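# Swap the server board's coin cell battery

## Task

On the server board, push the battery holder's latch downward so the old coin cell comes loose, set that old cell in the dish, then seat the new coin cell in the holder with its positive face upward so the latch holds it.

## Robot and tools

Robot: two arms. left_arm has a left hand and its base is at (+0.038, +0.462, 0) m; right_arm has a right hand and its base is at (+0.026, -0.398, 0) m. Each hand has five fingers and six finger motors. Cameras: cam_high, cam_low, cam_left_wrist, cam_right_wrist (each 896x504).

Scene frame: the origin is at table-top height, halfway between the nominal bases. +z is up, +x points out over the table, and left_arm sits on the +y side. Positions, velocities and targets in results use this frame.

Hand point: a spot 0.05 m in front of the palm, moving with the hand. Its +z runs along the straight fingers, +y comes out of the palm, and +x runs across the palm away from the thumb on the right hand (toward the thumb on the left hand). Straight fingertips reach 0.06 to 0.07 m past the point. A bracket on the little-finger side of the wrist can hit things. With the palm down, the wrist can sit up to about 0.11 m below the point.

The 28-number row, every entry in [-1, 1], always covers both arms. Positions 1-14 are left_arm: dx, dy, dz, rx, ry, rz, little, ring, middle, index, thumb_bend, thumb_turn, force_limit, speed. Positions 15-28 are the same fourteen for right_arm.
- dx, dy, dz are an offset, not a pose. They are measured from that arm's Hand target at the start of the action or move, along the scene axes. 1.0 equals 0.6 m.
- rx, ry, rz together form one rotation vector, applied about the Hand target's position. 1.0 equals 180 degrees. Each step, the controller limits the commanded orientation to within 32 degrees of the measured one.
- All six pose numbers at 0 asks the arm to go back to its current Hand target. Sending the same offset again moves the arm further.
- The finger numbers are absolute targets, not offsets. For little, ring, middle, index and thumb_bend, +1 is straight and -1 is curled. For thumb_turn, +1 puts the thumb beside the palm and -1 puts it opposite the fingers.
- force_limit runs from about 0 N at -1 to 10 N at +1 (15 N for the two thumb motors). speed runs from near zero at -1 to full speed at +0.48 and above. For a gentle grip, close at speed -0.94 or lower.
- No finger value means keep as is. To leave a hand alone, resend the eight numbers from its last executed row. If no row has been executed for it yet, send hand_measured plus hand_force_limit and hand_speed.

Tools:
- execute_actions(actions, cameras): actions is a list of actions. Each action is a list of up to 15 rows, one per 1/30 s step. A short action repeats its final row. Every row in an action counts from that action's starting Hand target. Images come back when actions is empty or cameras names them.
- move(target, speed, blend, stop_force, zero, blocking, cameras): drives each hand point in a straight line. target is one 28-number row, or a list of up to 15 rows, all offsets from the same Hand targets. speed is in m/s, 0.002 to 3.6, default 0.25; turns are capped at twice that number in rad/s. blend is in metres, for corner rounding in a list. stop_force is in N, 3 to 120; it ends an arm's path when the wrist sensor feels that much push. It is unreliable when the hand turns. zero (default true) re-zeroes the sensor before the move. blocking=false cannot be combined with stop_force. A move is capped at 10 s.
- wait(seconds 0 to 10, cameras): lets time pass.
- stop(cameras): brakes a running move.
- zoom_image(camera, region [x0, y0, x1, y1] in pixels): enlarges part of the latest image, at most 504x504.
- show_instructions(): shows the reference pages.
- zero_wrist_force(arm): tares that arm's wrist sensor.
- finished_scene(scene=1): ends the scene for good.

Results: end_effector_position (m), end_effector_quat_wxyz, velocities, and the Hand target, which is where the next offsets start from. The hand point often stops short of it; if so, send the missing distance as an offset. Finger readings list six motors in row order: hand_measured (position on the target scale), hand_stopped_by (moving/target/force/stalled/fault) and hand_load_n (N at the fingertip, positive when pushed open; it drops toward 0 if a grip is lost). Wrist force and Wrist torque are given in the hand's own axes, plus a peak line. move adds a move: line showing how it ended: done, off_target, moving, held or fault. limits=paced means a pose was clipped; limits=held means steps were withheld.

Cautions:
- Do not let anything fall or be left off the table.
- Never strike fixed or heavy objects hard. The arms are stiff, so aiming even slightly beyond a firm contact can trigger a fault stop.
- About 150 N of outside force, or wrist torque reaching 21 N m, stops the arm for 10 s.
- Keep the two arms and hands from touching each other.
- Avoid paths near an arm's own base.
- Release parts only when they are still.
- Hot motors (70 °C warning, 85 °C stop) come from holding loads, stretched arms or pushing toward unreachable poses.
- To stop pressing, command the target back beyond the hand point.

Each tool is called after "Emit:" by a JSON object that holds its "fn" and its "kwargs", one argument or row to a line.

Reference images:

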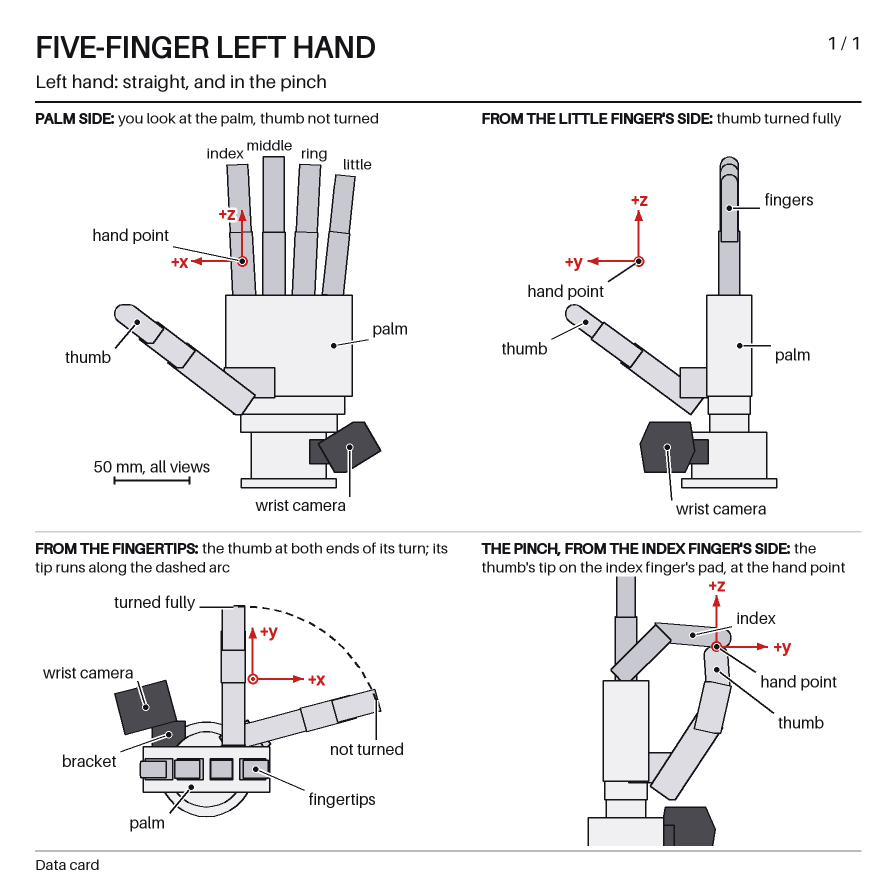

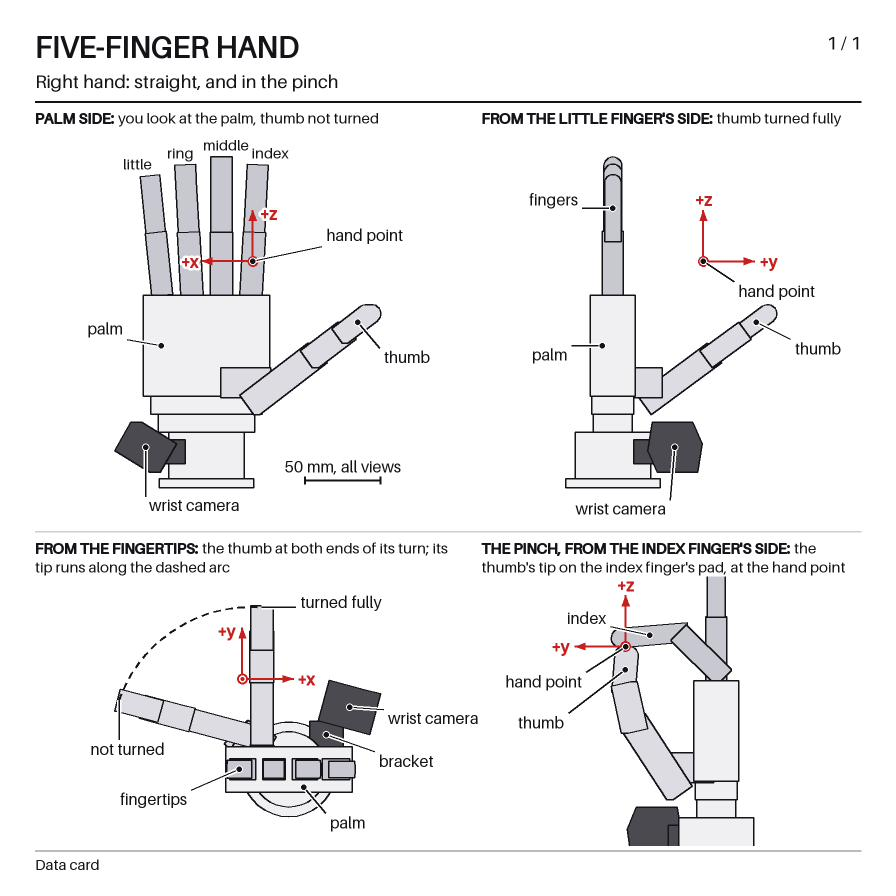

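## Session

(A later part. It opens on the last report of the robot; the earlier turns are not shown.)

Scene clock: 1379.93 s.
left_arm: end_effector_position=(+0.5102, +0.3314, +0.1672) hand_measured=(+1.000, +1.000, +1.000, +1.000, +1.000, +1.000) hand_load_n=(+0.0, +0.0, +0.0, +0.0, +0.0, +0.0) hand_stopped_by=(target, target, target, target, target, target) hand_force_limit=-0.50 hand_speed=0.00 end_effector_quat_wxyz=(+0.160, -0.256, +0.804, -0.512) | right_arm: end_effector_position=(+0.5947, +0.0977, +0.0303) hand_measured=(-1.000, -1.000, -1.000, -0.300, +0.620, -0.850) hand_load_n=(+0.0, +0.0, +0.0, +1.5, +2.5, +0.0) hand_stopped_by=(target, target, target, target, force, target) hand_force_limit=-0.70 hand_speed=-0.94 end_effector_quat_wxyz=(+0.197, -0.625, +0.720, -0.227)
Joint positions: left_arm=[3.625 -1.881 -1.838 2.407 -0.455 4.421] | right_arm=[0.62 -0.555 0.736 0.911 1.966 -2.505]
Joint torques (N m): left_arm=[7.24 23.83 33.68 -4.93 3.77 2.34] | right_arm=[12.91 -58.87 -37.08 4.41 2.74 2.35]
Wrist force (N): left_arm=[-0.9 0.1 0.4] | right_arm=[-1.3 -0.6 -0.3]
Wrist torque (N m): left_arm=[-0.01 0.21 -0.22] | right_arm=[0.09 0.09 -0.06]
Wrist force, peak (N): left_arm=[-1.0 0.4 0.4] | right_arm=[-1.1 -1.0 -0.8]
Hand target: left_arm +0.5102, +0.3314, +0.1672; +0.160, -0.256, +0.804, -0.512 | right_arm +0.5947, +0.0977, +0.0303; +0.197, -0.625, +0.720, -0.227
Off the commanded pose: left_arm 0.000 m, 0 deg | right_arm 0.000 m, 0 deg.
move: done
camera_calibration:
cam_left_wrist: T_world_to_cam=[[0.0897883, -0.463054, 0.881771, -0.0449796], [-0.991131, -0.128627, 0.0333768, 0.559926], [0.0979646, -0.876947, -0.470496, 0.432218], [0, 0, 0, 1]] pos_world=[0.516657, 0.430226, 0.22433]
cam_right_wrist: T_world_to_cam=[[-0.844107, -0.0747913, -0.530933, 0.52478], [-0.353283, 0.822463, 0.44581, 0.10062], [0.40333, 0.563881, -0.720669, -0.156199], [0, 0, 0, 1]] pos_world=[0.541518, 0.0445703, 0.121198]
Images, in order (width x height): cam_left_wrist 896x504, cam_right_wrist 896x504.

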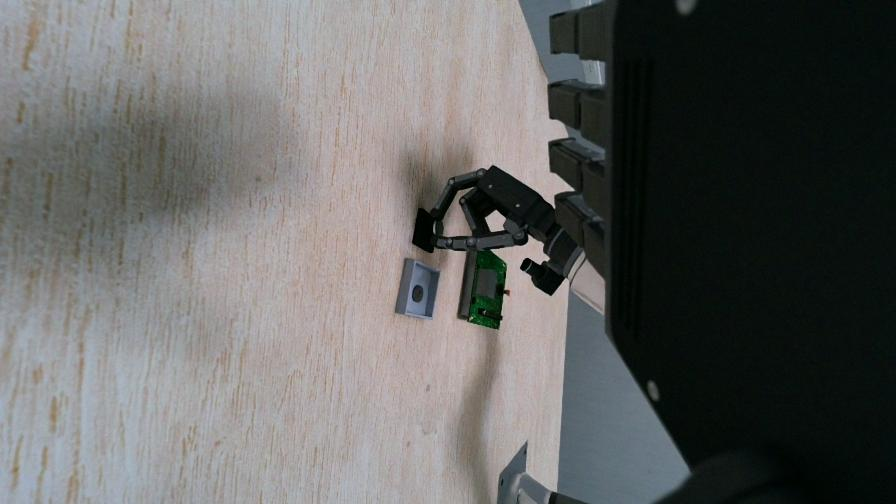

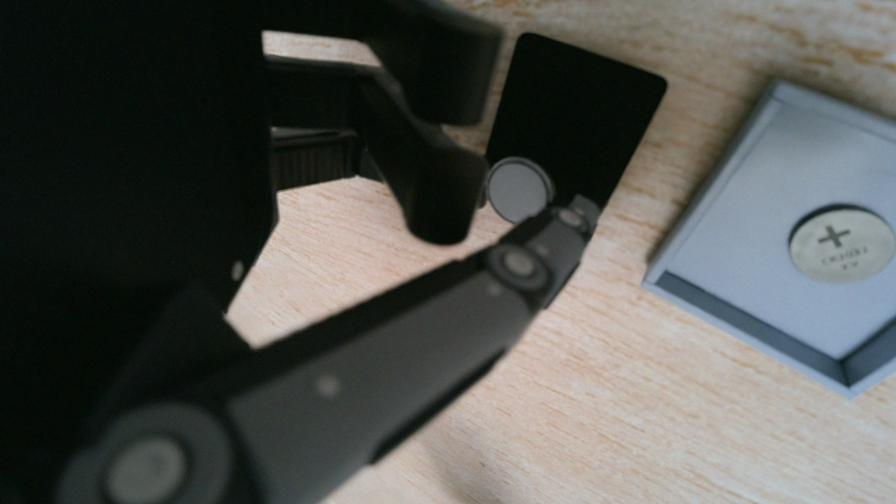

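Emit:
{"fn": "move", "kwargs": {
  "target": [
    [0,0,0,0,0,0,1,1,1,1,1,1,-0.5,0,0,0,-0.02,0,0,0,-1,-1,-1,-0.3,0.3,-0.85,-0.7,-0.94],
    [0,0,0,0,0,0,1,1,1,1,1,1,-0.5,0,0,-0.00667,-0.02,0,0,0,-1,-1,-1,-0.3,0.3,-0.85,-0.7,-0.94]
  ],
  "speed": 0.012,
  "stop_force": 4,
  "cameras": ["cam_left_wrist","cam_right_wrist"]
}}

Emit:
{"fn": "zoom_image", "kwargs": {
  "camera": "cam_left_wrist",
  "region": [400, 190, 480, 270]
}}

Emit:
{"fn": "zoom_image", "kwargs": {
  "camera": "cam_right_wrist",
  "region": [460, 90, 640, 250]
}}

Scene clock: 1389.43 s.
left_arm: end_effector_position=(+0.5102, +0.3314, +0.1672) hand_measured=(+1.000, +1.000, +1.000, +1.000, +1.000, +1.000) hand_load_n=(+0.0, +0.0, +0.0, +0.0, +0.0, +0.0) hand_stopped_by=(target, target, target, target, target, target) hand_force_limit=-0.50 hand_speed=0.00 end_effector_quat_wxyz=(+0.160, -0.256, +0.804, -0.512) | right_arm: end_effector_position=(+0.5947, +0.0937, +0.0183) hand_measured=(-1.000, -1.000, -1.000, -0.300, +0.620, -0.850) hand_load_n=(+0.0, +0.0, +0.0, +1.5, +2.5, +0.5) hand_stopped_by=(target, target, target, target, force, target) hand_force_limit=-0.70 hand_speed=-0.94 end_effector_quat_wxyz=(+0.197, -0.625, +0.720, -0.227)
Joint positions: left_arm=[3.625 -1.881 -1.838 2.407 -0.455 4.421] | right_arm=[0.615 -0.557 0.771 0.876 1.963 -2.51]
Joint torques (N m): left_arm=[6.22 23.65 34.35 -4.87 3.73 2.25] | right_arm=[-12.06 -77.94 -9.89 0.14 -1.05 -1.51]
Wrist force (N): left_arm=[-0.7 0.2 0.3] | right_arm=[-1.4 -0.6 -0.4]
Wrist torque (N m): left_arm=[0.00 0.17 -0.21] | right_arm=[0.10 0.05 -0.02]
Wrist force, peak (N): left_arm=[-1.1 0.2 0.4] | right_arm=[-1.6 -0.8 -0.6]
Hand target: left_arm +0.5102, +0.3314, +0.1672; +0.160, -0.256, +0.804, -0.512 | right_arm +0.5947, +0.0937, +0.0183; +0.197, -0.625, +0.720, -0.227
Off the commanded pose: left_arm 0.000 m, 0 deg | right_arm 0.000 m, 0 deg.
move: done
camera_calibration:
cam_left_wrist: T_world_to_cam=[[0.0897883, -0.463054, 0.881771, -0.0449796], [-0.991131, -0.128627, 0.0333768, 0.559926], [0.0979646, -0.876947, -0.470496, 0.432218], [0, 0, 0, 1]] pos_world=[0.516657, 0.430226, 0.22433]
cam_right_wrist: T_world_to_cam=[[-0.844107, -0.0747913, -0.530933, 0.51811], [-0.353283, 0.822463, 0.44581, 0.109259], [0.40333, 0.563881, -0.720669, -0.162591], [0, 0, 0, 1]] pos_world=[0.541518, 0.0405703, 0.109198]
Images, in order (width x height): cam_left_wrist 896x504, cam_right_wrist 896x504.

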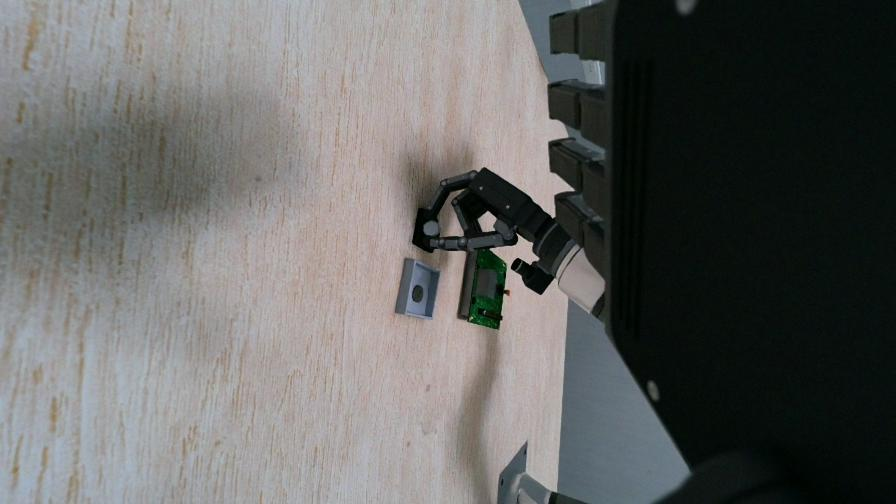

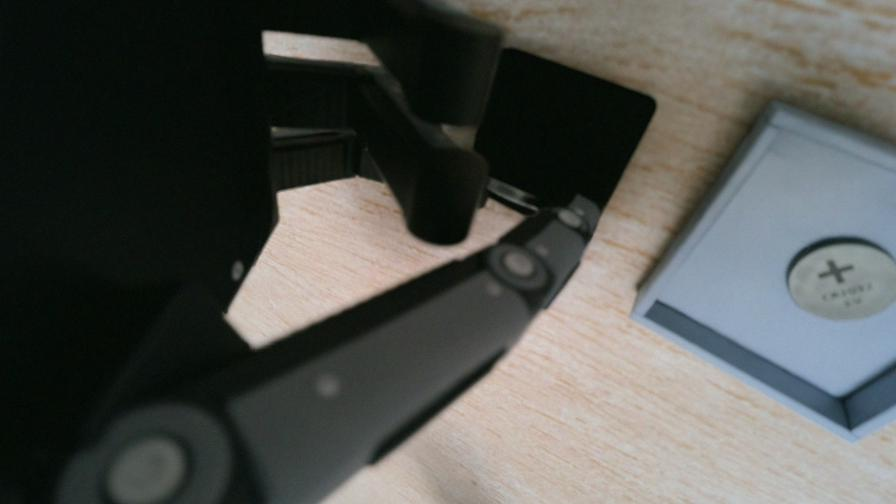

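Scaled by 6.300 from the camera's 896x504 image, which has a finer 1280x720 frame.

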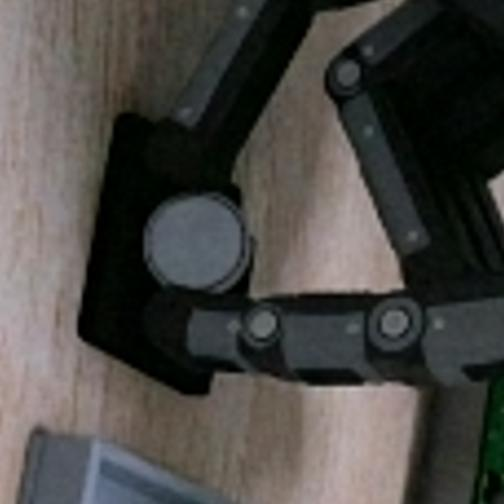

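Scaled by 2.800 from the camera's 896x504 image, which has a finer 1280x720 frame.

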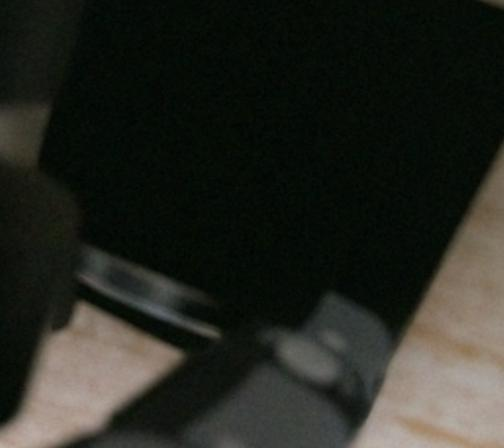

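Emit:
{"fn": "move", "kwargs": {
  "target": [
    [0,0,0,0,0,0,1,1,1,1,1,1,-0.5,0,0,0,0.03167,0,0,0,-1,-1,-1,-0.3,0.3,-0.85,-0.7,-0.94],
    [0,0,0,0,0,0,1,1,1,1,1,1,-0.5,0,0,-0.045,0.03167,0,0,0,-1,-1,-1,-0.3,0.3,-0.85,-0.7,-0.94],
    [0,0,0,0,0,0,1,1,1,1,1,1,-0.5,0,0,-0.045,0.01067,0,0,0,-1,-1,-1,-0.3,0.3,-0.85,-0.7,-0.94]
  ],
  "speed": 0.03,
  "blend": [0.003,0.003,0],
  "cameras": ["cam_left_wrist","cam_right_wrist"]
}}

Emit:
{"fn": "zoom_image", "kwargs": {
  "camera": "cam_left_wrist",
  "region": [400, 190, 480, 270]
}}

Emit:
{"fn": "zoom_image", "kwargs": {
  "camera": "cam_right_wrist",
  "region": [460, 90, 640, 250]
}}

Scene clock: 1406.20 s.
left_arm: end_effector_position=(+0.5102, +0.3314, +0.1672) hand_measured=(+1.000, +1.000, +1.000, +1.000, +1.000, +1.000) hand_load_n=(+0.0, +0.0, +0.0, +0.0, +0.0, +0.0) hand_stopped_by=(target, target, target, target, target, target) hand_force_limit=-0.50 hand_speed=0.00 end_effector_quat_wxyz=(+0.160, -0.256, +0.804, -0.512) | right_arm: end_effector_position=(+0.5947, +0.0667, +0.0248) hand_measured=(-1.000, -1.000, -1.000, -0.300, +0.620, -0.850) hand_load_n=(+0.0, +0.0, +0.0, +1.5, +2.0, +0.0) hand_stopped_by=(target, target, target, target, force, target) hand_force_limit=-0.70 hand_speed=-0.94 end_effector_quat_wxyz=(+0.197, -0.625, +0.720, -0.227)
Joint positions: left_arm=[3.625 -1.881 -1.838 2.407 -0.455 4.421] | right_arm=[0.58 -0.625 0.881 0.821 1.947 -2.543]
Joint torques (N m): left_arm=[6.71 24.62 33.61 -5.13 3.86 2.16] | right_arm=[-11.91 -56.51 -9.03 0.44 -1.11 -2.14]
Wrist force (N): left_arm=[-0.9 0.2 0.2] | right_arm=[-0.9 -0.6 -0.5]
Wrist torque (N m): left_arm=[0.01 0.20 -0.22] | right_arm=[0.13 0.05 0.08]
Wrist force, peak (N): left_arm=[-0.9 0.2 0.7] | right_arm=[-1.8 -0.8 -0.5]
Hand target: left_arm +0.5102, +0.3314, +0.1672; +0.160, -0.256, +0.804, -0.512 | right_arm +0.5947, +0.0667, +0.0247; +0.197, -0.625, +0.720, -0.227
Off the commanded pose: left_arm 0.000 m, 0 deg | right_arm 0.000 m, 0 deg.
move: done
camera_calibration:
cam_left_wrist: T_world_to_cam=[[0.0897883, -0.463054, 0.881771, -0.0449796], [-0.991131, -0.128627, 0.0333768, 0.559926], [0.0979646, -0.876947, -0.470496, 0.432218], [0, 0, 0, 1]] pos_world=[0.516657, 0.430226, 0.22433]
cam_right_wrist: T_world_to_cam=[[-0.844107, -0.0747913, -0.530933, 0.519542], [-0.353283, 0.822463, 0.44581, 0.128568], [0.40333, 0.563881, -0.720669, -0.142682], [0, 0, 0, 1]] pos_world=[0.541518, 0.0135703, 0.115698]
Images, in order (width x height): cam_left_wrist 896x504, cam_right_wrist 896x504.

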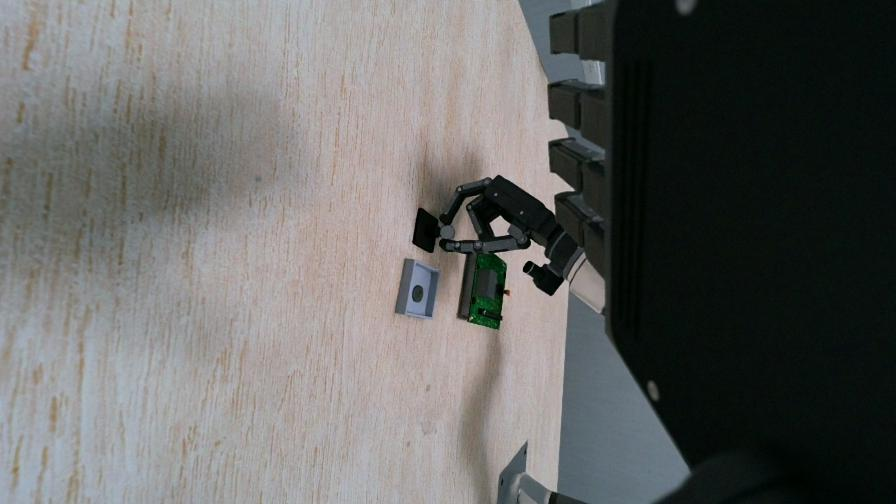

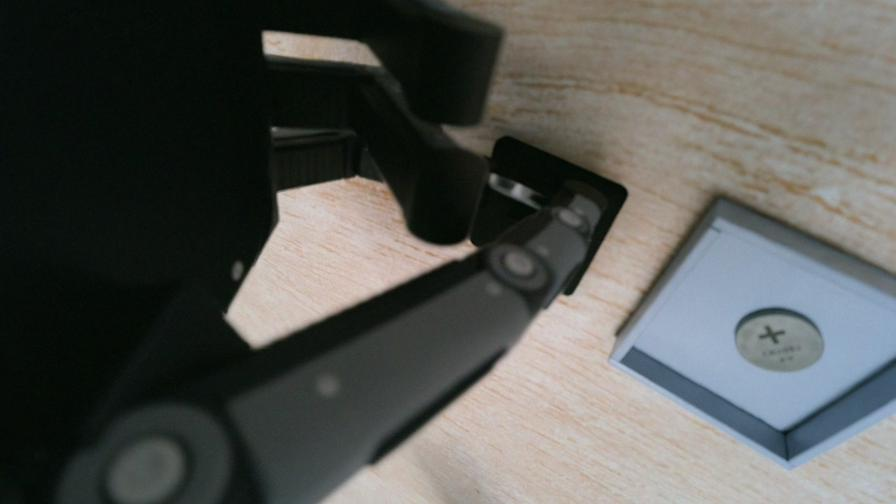

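Scaled by 6.300 from the camera's 896x504 image, which has a finer 1280x720 frame.

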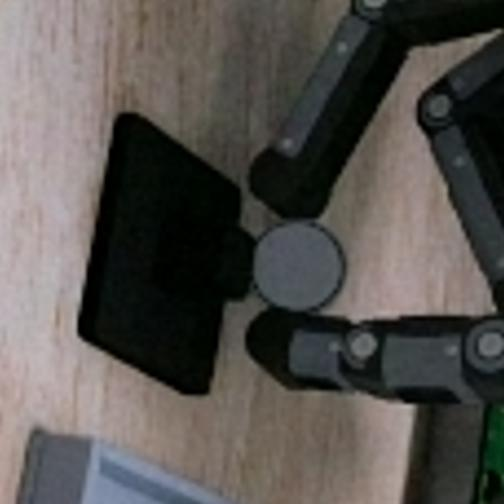

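Scaled by 2.800 from the camera's 896x504 image, which has a finer 1280x720 frame.

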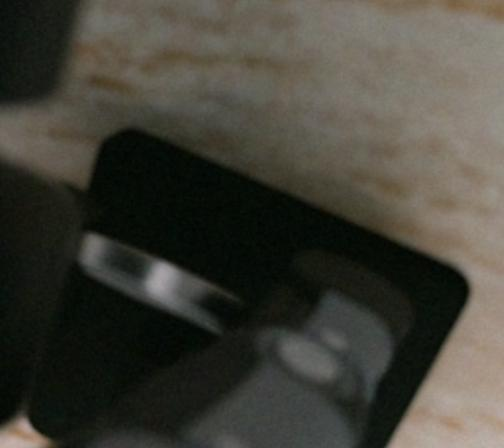

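Emit:
{"fn": "move", "kwargs": {
  "target": [
    [0,0,0,0,0,0,1,1,1,1,1,1,-0.5,0,-0.00333,0,0,0,0,0,-1,-1,-1,-0.3,0.3,-0.85,-0.7,-0.94],
    [0,0,0,0,0,0,1,1,1,1,1,1,-0.5,0,-0.00333,0.0225,0,0,0,0,-1,-1,-1,-0.3,0.3,-0.85,-0.7,-0.94]
  ],
  "speed": 0.012,
  "stop_force": 4,
  "cameras": ["cam_left_wrist","cam_right_wrist"]
}}

Emit:
{"fn": "zoom_image", "kwargs": {
  "camera": "cam_left_wrist",
  "region": [400, 190, 480, 270]
}}

Emit:
{"fn": "zoom_image", "kwargs": {
  "camera": "cam_right_wrist",
  "region": [460, 90, 640, 250]
}}

Scene clock: 1427.43 s.
left_arm: end_effector_position=(+0.5102, +0.3314, +0.1672) hand_measured=(+1.000, +1.000, +1.000, +1.000, +1.000, +1.000) hand_load_n=(+0.0, +0.0, +0.0, +0.0, +0.0, +0.0) hand_stopped_by=(target, target, target, target, target, target) hand_force_limit=-0.50 hand_speed=0.00 end_effector_quat_wxyz=(+0.160, -0.256, +0.804, -0.512) | right_arm: end_effector_position=(+0.5927, +0.0802, +0.0247) hand_measured=(-1.000, -1.000, -1.000, -0.300, +0.620, -0.850) hand_load_n=(+0.0, +0.5, +0.0, +0.5, +1.5, +0.0) hand_stopped_by=(target, target, target, target, force, target) hand_force_limit=-0.70 hand_speed=-0.94 end_effector_quat_wxyz=(+0.197, -0.625, +0.720, -0.227)
Joint positions: left_arm=[3.625 -1.881 -1.838 2.407 -0.455 4.421] | right_arm=[0.599 -0.599 0.833 0.85 1.956 -2.525]
Joint torques (N m): left_arm=[6.19 23.39 32.61 -4.73 3.86 2.16] | right_arm=[12.61 -57.34 -36.74 4.44 2.55 2.35]
Wrist force (N): left_arm=[-0.8 0.3 0.2] | right_arm=[-0.7 -0.7 -0.3]
Wrist torque (N m): left_arm=[0.03 0.19 -0.23] | right_arm=[0.09 0.04 -0.04]
Wrist force, peak (N): left_arm=[-1.0 0.2 0.4] | right_arm=[-0.5 -1.3 -0.8]
Hand target: left_arm +0.5102, +0.3314, +0.1672; +0.160, -0.256, +0.804, -0.512 | right_arm +0.5927, +0.0802, +0.0247; +0.197, -0.625, +0.720, -0.227
Off the commanded pose: left_arm 0.000 m, 0 deg | right_arm 0.000 m, 0 deg.
move: done
camera_calibration:
cam_left_wrist: T_world_to_cam=[[0.0897883, -0.463054, 0.881771, -0.0449796], [-0.991131, -0.128627, 0.0333768, 0.559926], [0.0979646, -0.876947, -0.470496, 0.432218], [0, 0, 0, 1]] pos_world=[0.516657, 0.430226, 0.22433]
cam_right_wrist: T_world_to_cam=[[-0.844107, -0.0747913, -0.530933, 0.51881], [-0.353283, 0.822463, 0.44581, 0.116803], [0.40333, 0.563881, -0.720669, -0.14956], [0, 0, 0, 1]] pos_world=[0.539518, 0.0270703, 0.115598]
Images, in order (width x height): cam_left_wrist 896x504, cam_right_wrist 896x504.

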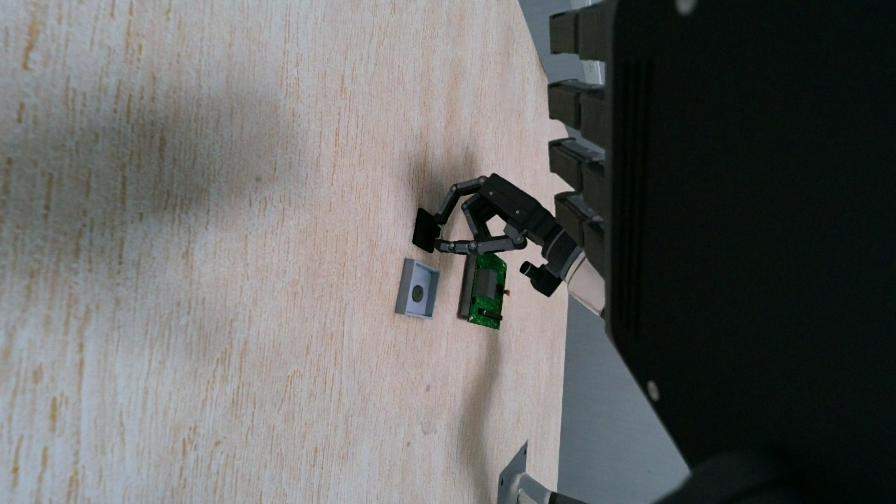

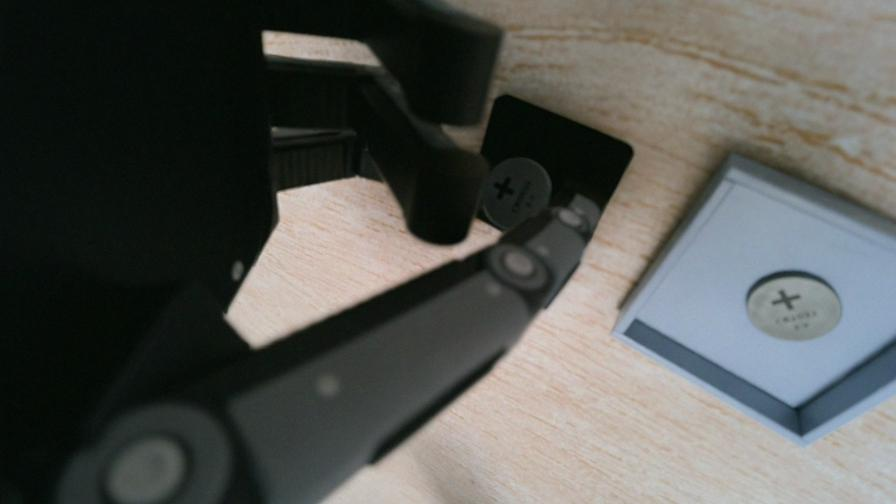

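Scaled by 6.300 from the camera's 896x504 image, which has a finer 1280x720 frame.

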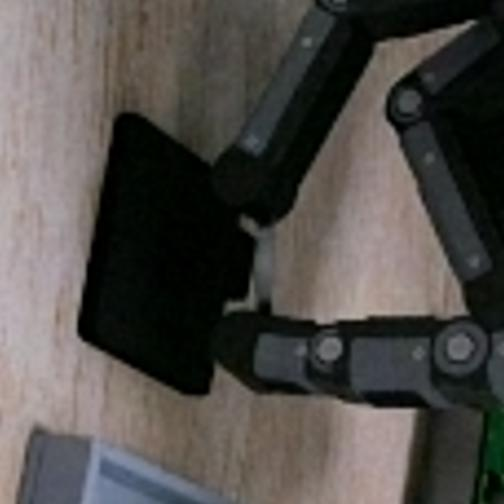

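Scaled by 2.800 from the camera's 896x504 image, which has a finer 1280x720 frame.

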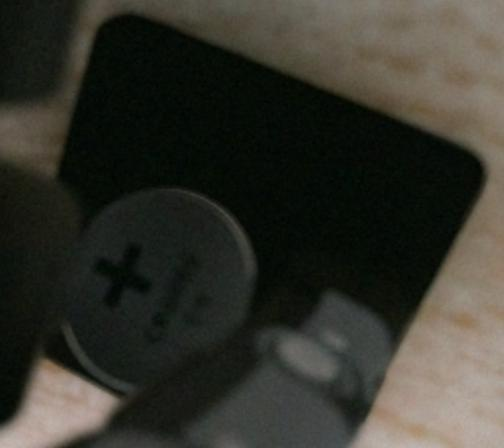

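Emit:
{"fn": "move", "kwargs": {
  "target": [
    [0,0,0,0,0,0,1,1,1,1,1,1,-0.5,0,0,0.004,0,0,0,0,-1,-1,-1,-0.3,0.3,-0.85,-0.7,-0.94],
    [0,0,0,0,0,0,1,1,1,1,1,1,-0.5,0,0,0.006,-0.00233,0,0,0,-1,-1,-1,-0.3,0.3,-0.85,-0.7,-0.94]
  ],
  "speed": 0.012,
  "stop_force": 4,
  "cameras": ["cam_left_wrist","cam_right_wrist"]
}}

Emit:
{"fn": "zoom_image", "kwargs": {
  "camera": "cam_left_wrist",
  "region": [400, 190, 480, 270]
}}

Emit:
{"fn": "zoom_image", "kwargs": {
  "camera": "cam_right_wrist",
  "region": [460, 90, 640, 250]
}}

Scene clock: 1449.80 s.
left_arm: end_effector_position=(+0.5102, +0.3314, +0.1672) hand_measured=(+1.000, +1.000, +1.000, +1.000, +1.000, +1.000) hand_load_n=(+0.0, +0.0, +0.0, +0.0, +0.0, +0.0) hand_stopped_by=(target, target, target, target, target, target) hand_force_limit=-0.50 hand_speed=0.00 end_effector_quat_wxyz=(+0.160, -0.256, +0.804, -0.512) | right_arm: end_effector_position=(+0.5927, +0.0838, +0.0233) hand_measured=(-1.000, -1.000, -1.000, -0.300, +0.620, -0.850) hand_load_n=(+0.0, +0.0, +0.5, +1.0, +1.5, +0.0) hand_stopped_by=(target, target, target, target, force, target) hand_force_limit=-0.70 hand_speed=-0.94 end_effector_quat_wxyz=(+0.197, -0.625, +0.720, -0.227)
Joint positions: left_arm=[3.625 -1.881 -1.838 2.407 -0.455 4.421] | right_arm=[0.604 -0.589 0.819 0.856 1.958 -2.52]
Joint torques (N m): left_arm=[6.26 23.65 34.11 -4.75 3.86 2.19] | right_arm=[12.51 -58.02 -36.44 4.6 2.67 2.32]
Wrist force (N): left_arm=[-0.8 0.1 0.4] | right_arm=[-0.8 -0.8 -0.6]
Wrist torque (N m): left_arm=[0.00 0.19 -0.21] | right_arm=[0.10 0.04 -0.03]
Wrist force, peak (N): left_arm=[-1.0 0.3 0.5] | right_arm=[-0.8 -1.1 -0.8]
Hand target: left_arm +0.5102, +0.3314, +0.1672; +0.160, -0.256, +0.804, -0.512 | right_arm +0.5927, +0.0838, +0.0233; +0.197, -0.625, +0.720, -0.227
Off the commanded pose: left_arm 0.000 m, 0 deg | right_arm 0.000 m, 0 deg.
move: done
camera_calibration:
cam_left_wrist: T_world_to_cam=[[0.0897883, -0.463054, 0.881771, -0.0449796], [-0.991131, -0.128627, 0.0333768, 0.559926], [0.0979646, -0.876947, -0.470496, 0.432218], [0, 0, 0, 1]] pos_world=[0.516657, 0.430226, 0.22433]
cam_right_wrist: T_world_to_cam=[[-0.844107, -0.0747913, -0.530933, 0.518336], [-0.353283, 0.822463, 0.44581, 0.114466], [0.40333, 0.563881, -0.720669, -0.152599], [0, 0, 0, 1]] pos_world=[0.539518, 0.0306703, 0.114198]
Images, in order (width x height): cam_left_wrist 896x504, cam_right_wrist 896x504.

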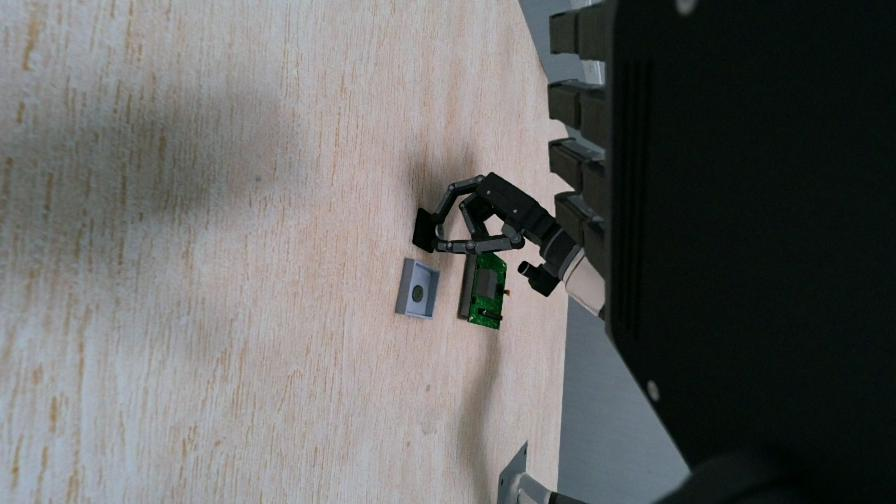

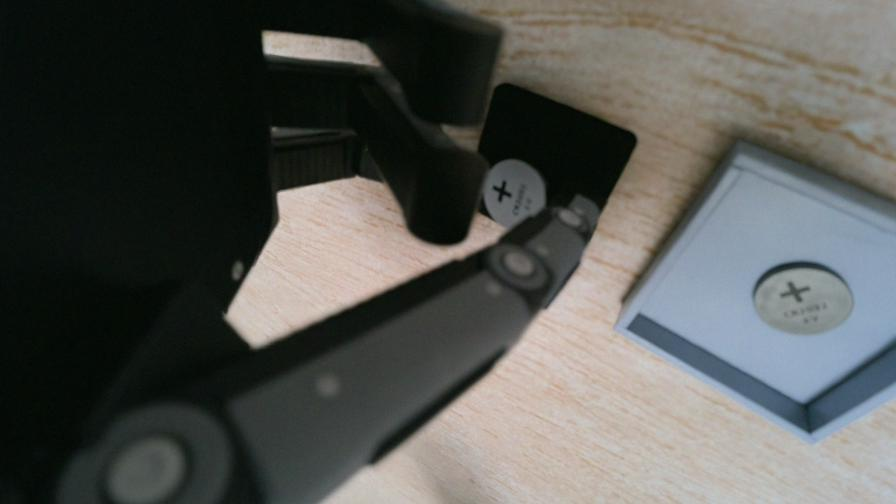

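Scaled by 6.300 from the camera's 896x504 image, which has a finer 1280x720 frame.

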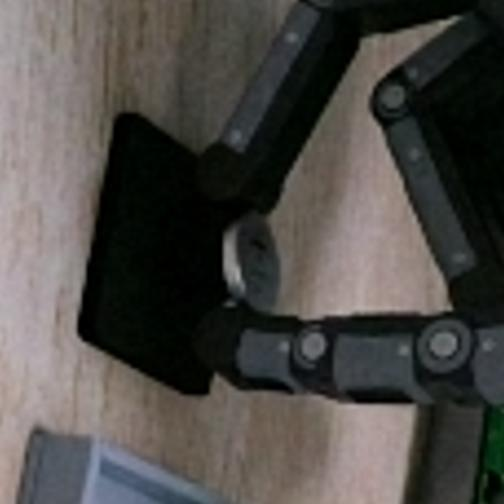

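Scaled by 2.800 from the camera's 896x504 image, which has a finer 1280x720 frame.

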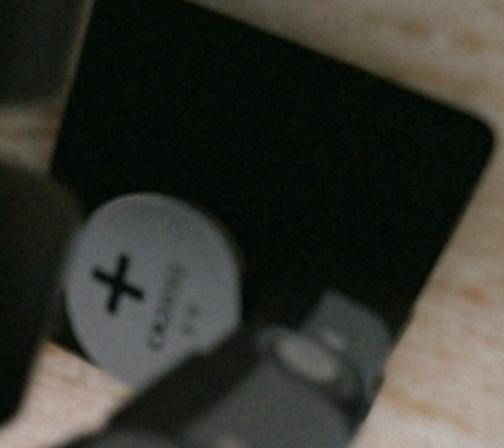

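Emit:
{"fn": "move", "kwargs": {
  "target": [
    [0,0,0,0,0,0,1,1,1,1,1,1,-0.5,0,0,0,0.01,0,0,0,-1,-1,-1,-0.3,0.3,-0.85,-0.7,-0.94],
    [0,0,0,0,0,0,1,1,1,1,1,1,-0.5,0,0,0.02333,0.01,0,0,0,-1,-1,-1,-0.3,0.3,-0.85,-0.7,-0.94],
    [0,0,0,0,0,0,1,1,1,1,1,1,-0.5,0,0,0.02333,-0.00383,0,0,0,-1,-1,-1,-0.3,0.3,-0.85,-0.7,-0.94]
  ],
  "speed": [0.03,0.03,0.015],
  "stop_force": 5,
  "cameras": ["cam_left_wrist","cam_right_wrist"]
}}

Emit:
{"fn": "zoom_image", "kwargs": {
  "camera": "cam_left_wrist",
  "region": [400, 190, 480, 270]
}}

Emit:
{"fn": "zoom_image", "kwargs": {
  "camera": "cam_right_wrist",
  "region": [460, 90, 640, 250]
}}

Scene clock: 1477.83 s.
left_arm: end_effector_position=(+0.5102, +0.3314, +0.1672) hand_measured=(+1.000, +1.000, +1.000, +1.000, +1.000, +1.000) hand_load_n=(+0.0, +0.0, +0.5, +0.0, +0.0, -0.5) hand_stopped_by=(target, target, target, target, target, target) hand_force_limit=-0.50 hand_speed=0.00 end_effector_quat_wxyz=(+0.160, -0.256, +0.804, -0.512) | right_arm: end_effector_position=(+0.5927, +0.0978, +0.0210) hand_measured=(-1.000, -1.000, -1.000, -0.300, +0.620, -0.850) hand_load_n=(+0.0, +0.0, +0.0, +0.5, +1.5, +0.0) hand_stopped_by=(target, target, target, target, force, target) hand_force_limit=-0.70 hand_speed=-0.94 end_effector_quat_wxyz=(+0.197, -0.625, +0.720, -0.227)
Joint positions: left_arm=[3.625 -1.881 -1.838 2.407 -0.455 4.421] | right_arm=[0.622 -0.553 0.757 0.889 1.967 -2.503]
Joint torques (N m): left_arm=[5.17 24.43 33.15 -4.77 3.57 2.19] | right_arm=[12.11 -59.06 -9.7 0.02 2.38 1.8]
Wrist force (N): left_arm=[-0.8 0.5 0.3] | right_arm=[-1.1 -0.5 -0.1]
Wrist torque (N m): left_arm=[0.05 0.19 -0.23] | right_arm=[0.09 0.07 -0.04]
Wrist force, peak (N): left_arm=[-1.0 0.4 0.5] | right_arm=[-1.2 -0.8 -0.7]
Hand target: left_arm +0.5102, +0.3314, +0.1672; +0.160, -0.256, +0.804, -0.512 | right_arm +0.5927, +0.0978, +0.0210; +0.197, -0.625, +0.720, -0.227
Off the commanded pose: left_arm 0.000 m, 0 deg | right_arm 0.000 m, 0 deg.
move: done
camera_calibration:
cam_left_wrist: T_world_to_cam=[[0.0897883, -0.463054, 0.881771, -0.0449796], [-0.991131, -0.128627, 0.0333768, 0.559926], [0.0979646, -0.876947, -0.470496, 0.432218], [0, 0, 0, 1]] pos_world=[0.516657, 0.430226, 0.22433]
cam_right_wrist: T_world_to_cam=[[-0.844107, -0.0747913, -0.530933, 0.518162], [-0.353283, 0.822463, 0.44581, 0.103977], [0.40333, 0.563881, -0.720669, -0.162151], [0, 0, 0, 1]] pos_world=[0.539518, 0.0446703, 0.111898]
Images, in order (width x height): cam_left_wrist 896x504, cam_right_wrist 896x504.

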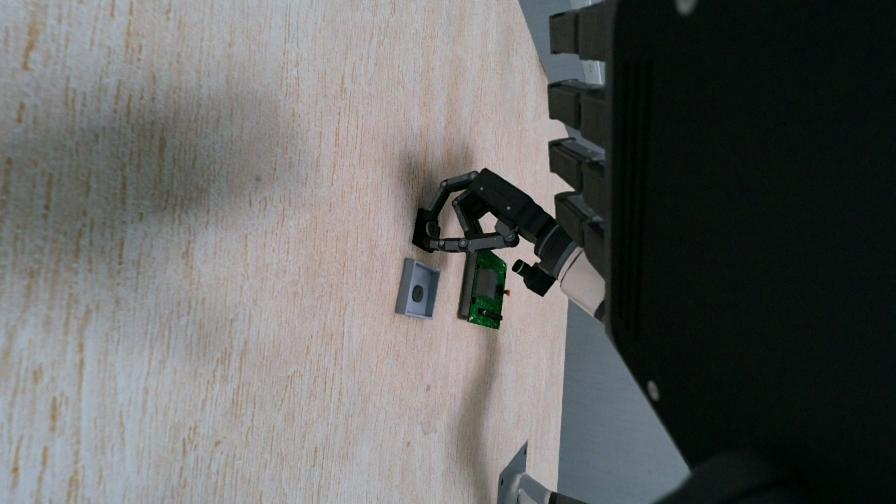

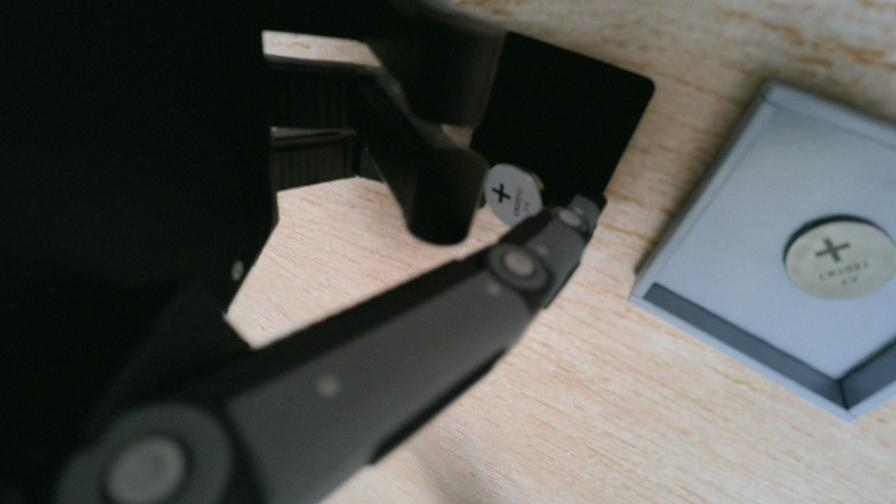

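Scaled by 6.300 from the camera's 896x504 image, which has a finer 1280x720 frame.

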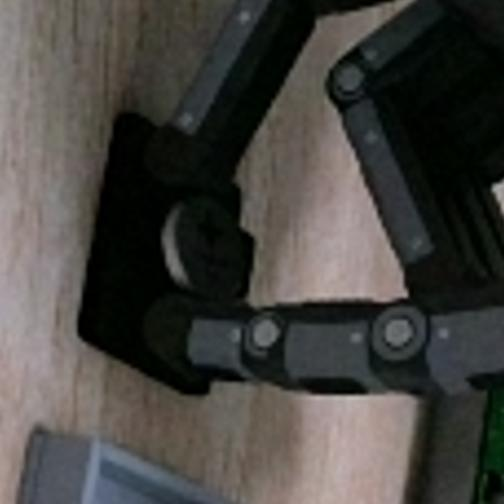

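Scaled by 2.800 from the camera's 896x504 image, which has a finer 1280x720 frame.

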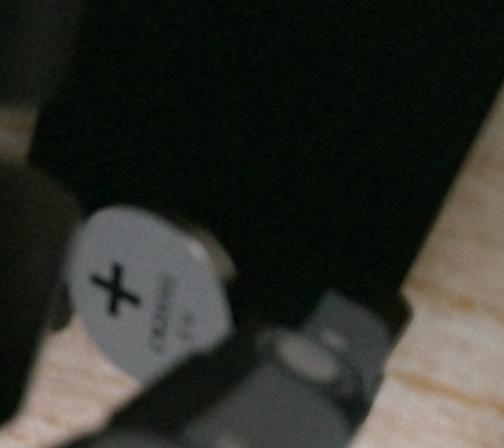

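Emit:
{"fn": "move", "kwargs": {
  "target": [
    [0,0,0,0,0,0,1,1,1,1,1,1,-0.5,0,0,0,0.1333,0,0,0,-1,-1,-1,-0.3,0.3,-0.85,-0.7,-0.94],
    [0,-0.083,0,0,0,0,1,1,1,1,1,1,-0.5,0,-0.1062,-0.3463,0.1333,0,0,0,-1,-1,-1,-0.3,0.3,-0.85,-0.7,-0.94],
    [0,-0.083,0,0,0,0,1,1,1,1,1,1,-0.5,0,-0.1062,-0.3463,0.0683,0,0,0,-1,-1,-1,-0.3,0.3,-0.85,-0.7,-0.94]
  ],
  "speed": [0.08,0.12,0.06],
  "blend": [0.02,0.02,0],
  "cameras": ["cam_left_wrist","cam_right_wrist","cam_low","cam_high"]
}}

Emit:
{"fn": "zoom_image", "kwargs": {
  "camera": "cam_left_wrist",
  "region": [450, 230, 570, 340]
}}

Emit:
{"fn": "zoom_image", "kwargs": {
  "camera": "cam_right_wrist",
  "region": [460, 50, 660, 250]
}}

Emit:
{"fn": "zoom_image", "kwargs": {
  "camera": "cam_low",
  "region": [405, 225, 450, 260]
}}

Scene clock: 1495.10 s.
left_arm: end_effector_position=(+0.5102, +0.2816, +0.1672) hand_measured=(+1.000, +1.000, +1.000, +1.000, +1.000, +1.000) hand_load_n=(+0.0, +0.0, +0.0, +0.0, +0.0, +0.0) hand_stopped_by=(target, target, target, target, target, target) hand_force_limit=-0.50 hand_speed=0.00 end_effector_quat_wxyz=(+0.160, -0.256, +0.804, -0.512) | right_arm: end_effector_position=(+0.5290, -0.1100, +0.0621) hand_measured=(-1.000, -1.000, -1.000, -0.300, +0.620, -0.850) hand_load_n=(+0.0, +0.0, +0.0, +0.5, +1.5, +0.0) hand_stopped_by=(target, target, target, target, force, target) hand_force_limit=-0.70 hand_speed=-0.94 end_effector_quat_wxyz=(+0.197, -0.625, +0.720, -0.227)
Joint positions: left_arm=[3.499 -1.829 -1.845 2.589 -0.501 4.165] | right_arm=[0.339 -1.067 1.544 0.532 1.825 -2.762]
Joint torques (N m): left_arm=[-9.36 41.83 8.39 -0.82 0.22 -2.81] | right_arm=[-11.69 -38.54 -7.76 -0.36 -0.81 -2.08]
Wrist force (N): left_arm=[-0.6 0.3 0.2] | right_arm=[-1.0 -0.4 -0.5]
Wrist torque (N m): left_arm=[0.01 0.12 -0.07] | right_arm=[0.14 0.07 0.07]
Wrist force, peak (N): left_arm=[-1.0 0.2 0.5] | right_arm=[-1.6 -0.7 -0.5]
Hand target: left_arm +0.5102, +0.2816, +0.1672; +0.160, -0.256, +0.804, -0.512 | right_arm +0.5290, -0.1100, +0.0620; +0.197, -0.625, +0.720, -0.227
Off the commanded pose: left_arm 0.000 m, 0 deg | right_arm 0.000 m, 0 deg.
move: done; blend cut to 0.0195 m at target 2
camera_calibration:
cam_left_wrist: T_world_to_cam=[[0.0897883, -0.463054, 0.881771, -0.0680397], [-0.991131, -0.128627, 0.0333768, 0.553521], [0.0979646, -0.876947, -0.470496, 0.388546], [0, 0, 0, 1]] pos_world=[0.516657, 0.380426, 0.22433]
cam_right_wrist: T_world_to_cam=[[-0.844107, -0.0747913, -0.530933, 0.470619], [-0.353283, 0.822463, 0.44581, 0.234103], [0.40333, 0.563881, -0.720669, 0.0102632], [0, 0, 0, 1]] pos_world=[0.475818, -0.16313, 0.152898]

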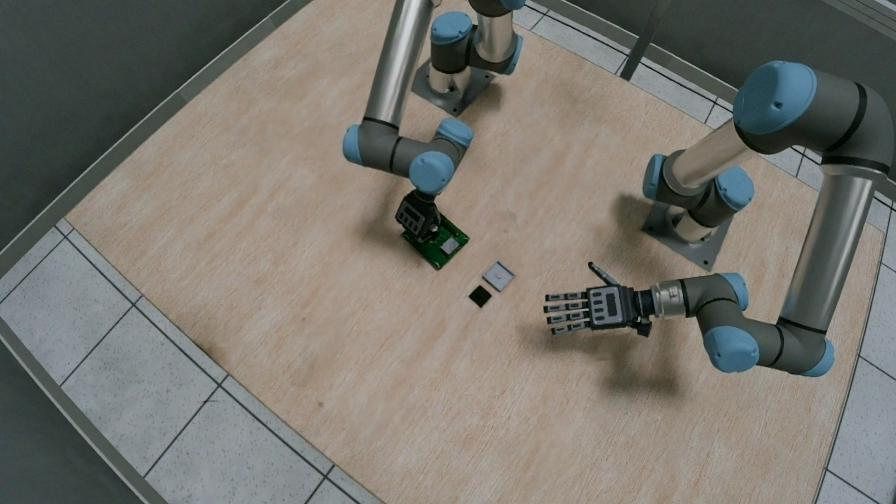

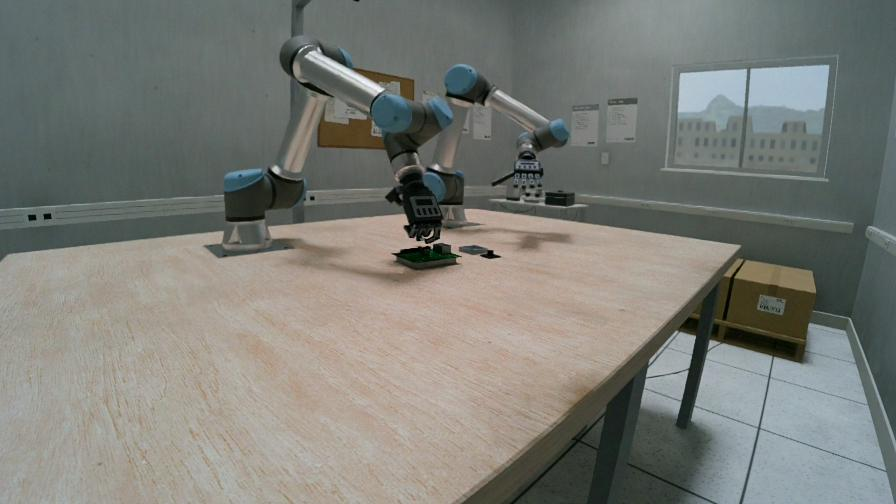

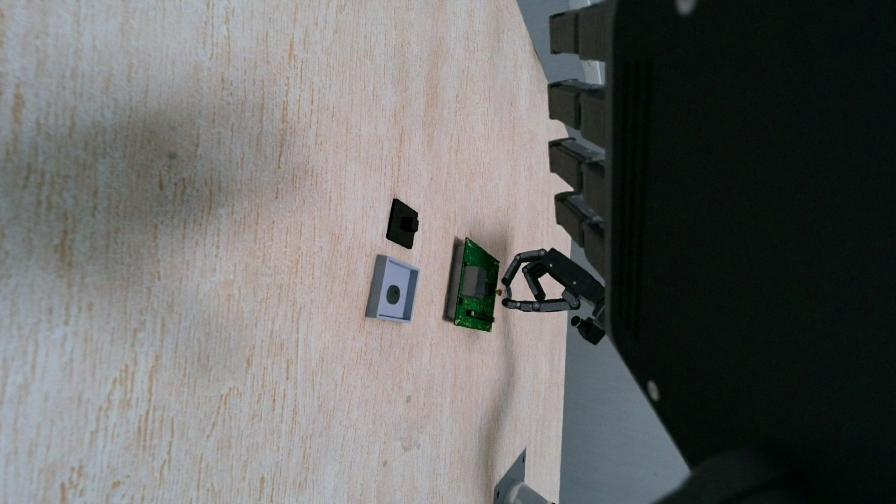

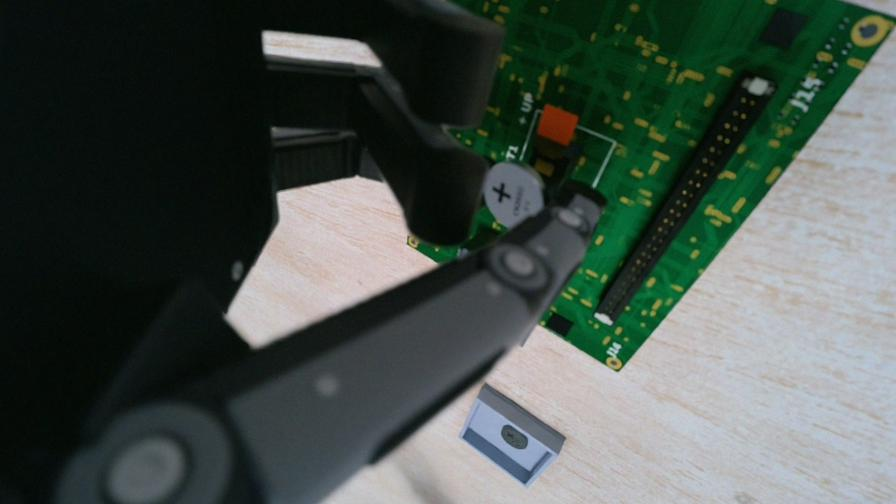

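Scaled by 4.200 from the camera's 896x504 image, which has a finer 1280x720 frame.

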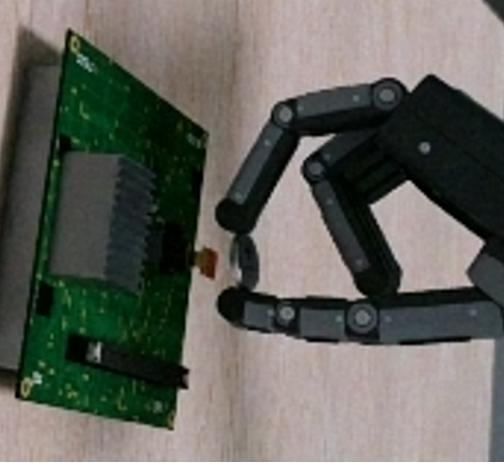

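Scaled by 2.520 from the camera's 896x504 image, which has a finer 1280x720 frame.

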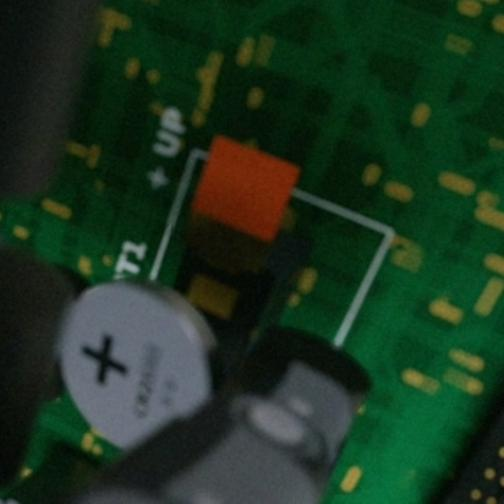

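Scaled by 11.200 from the camera's 896x504 image, which has a finer 1280x720 frame.

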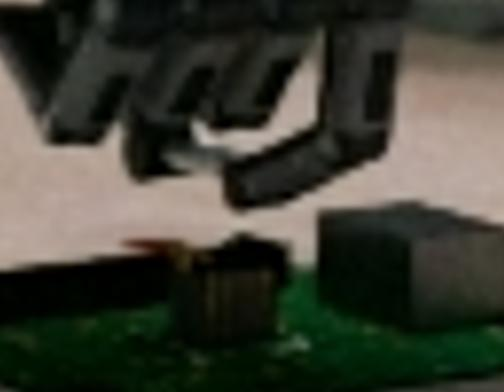

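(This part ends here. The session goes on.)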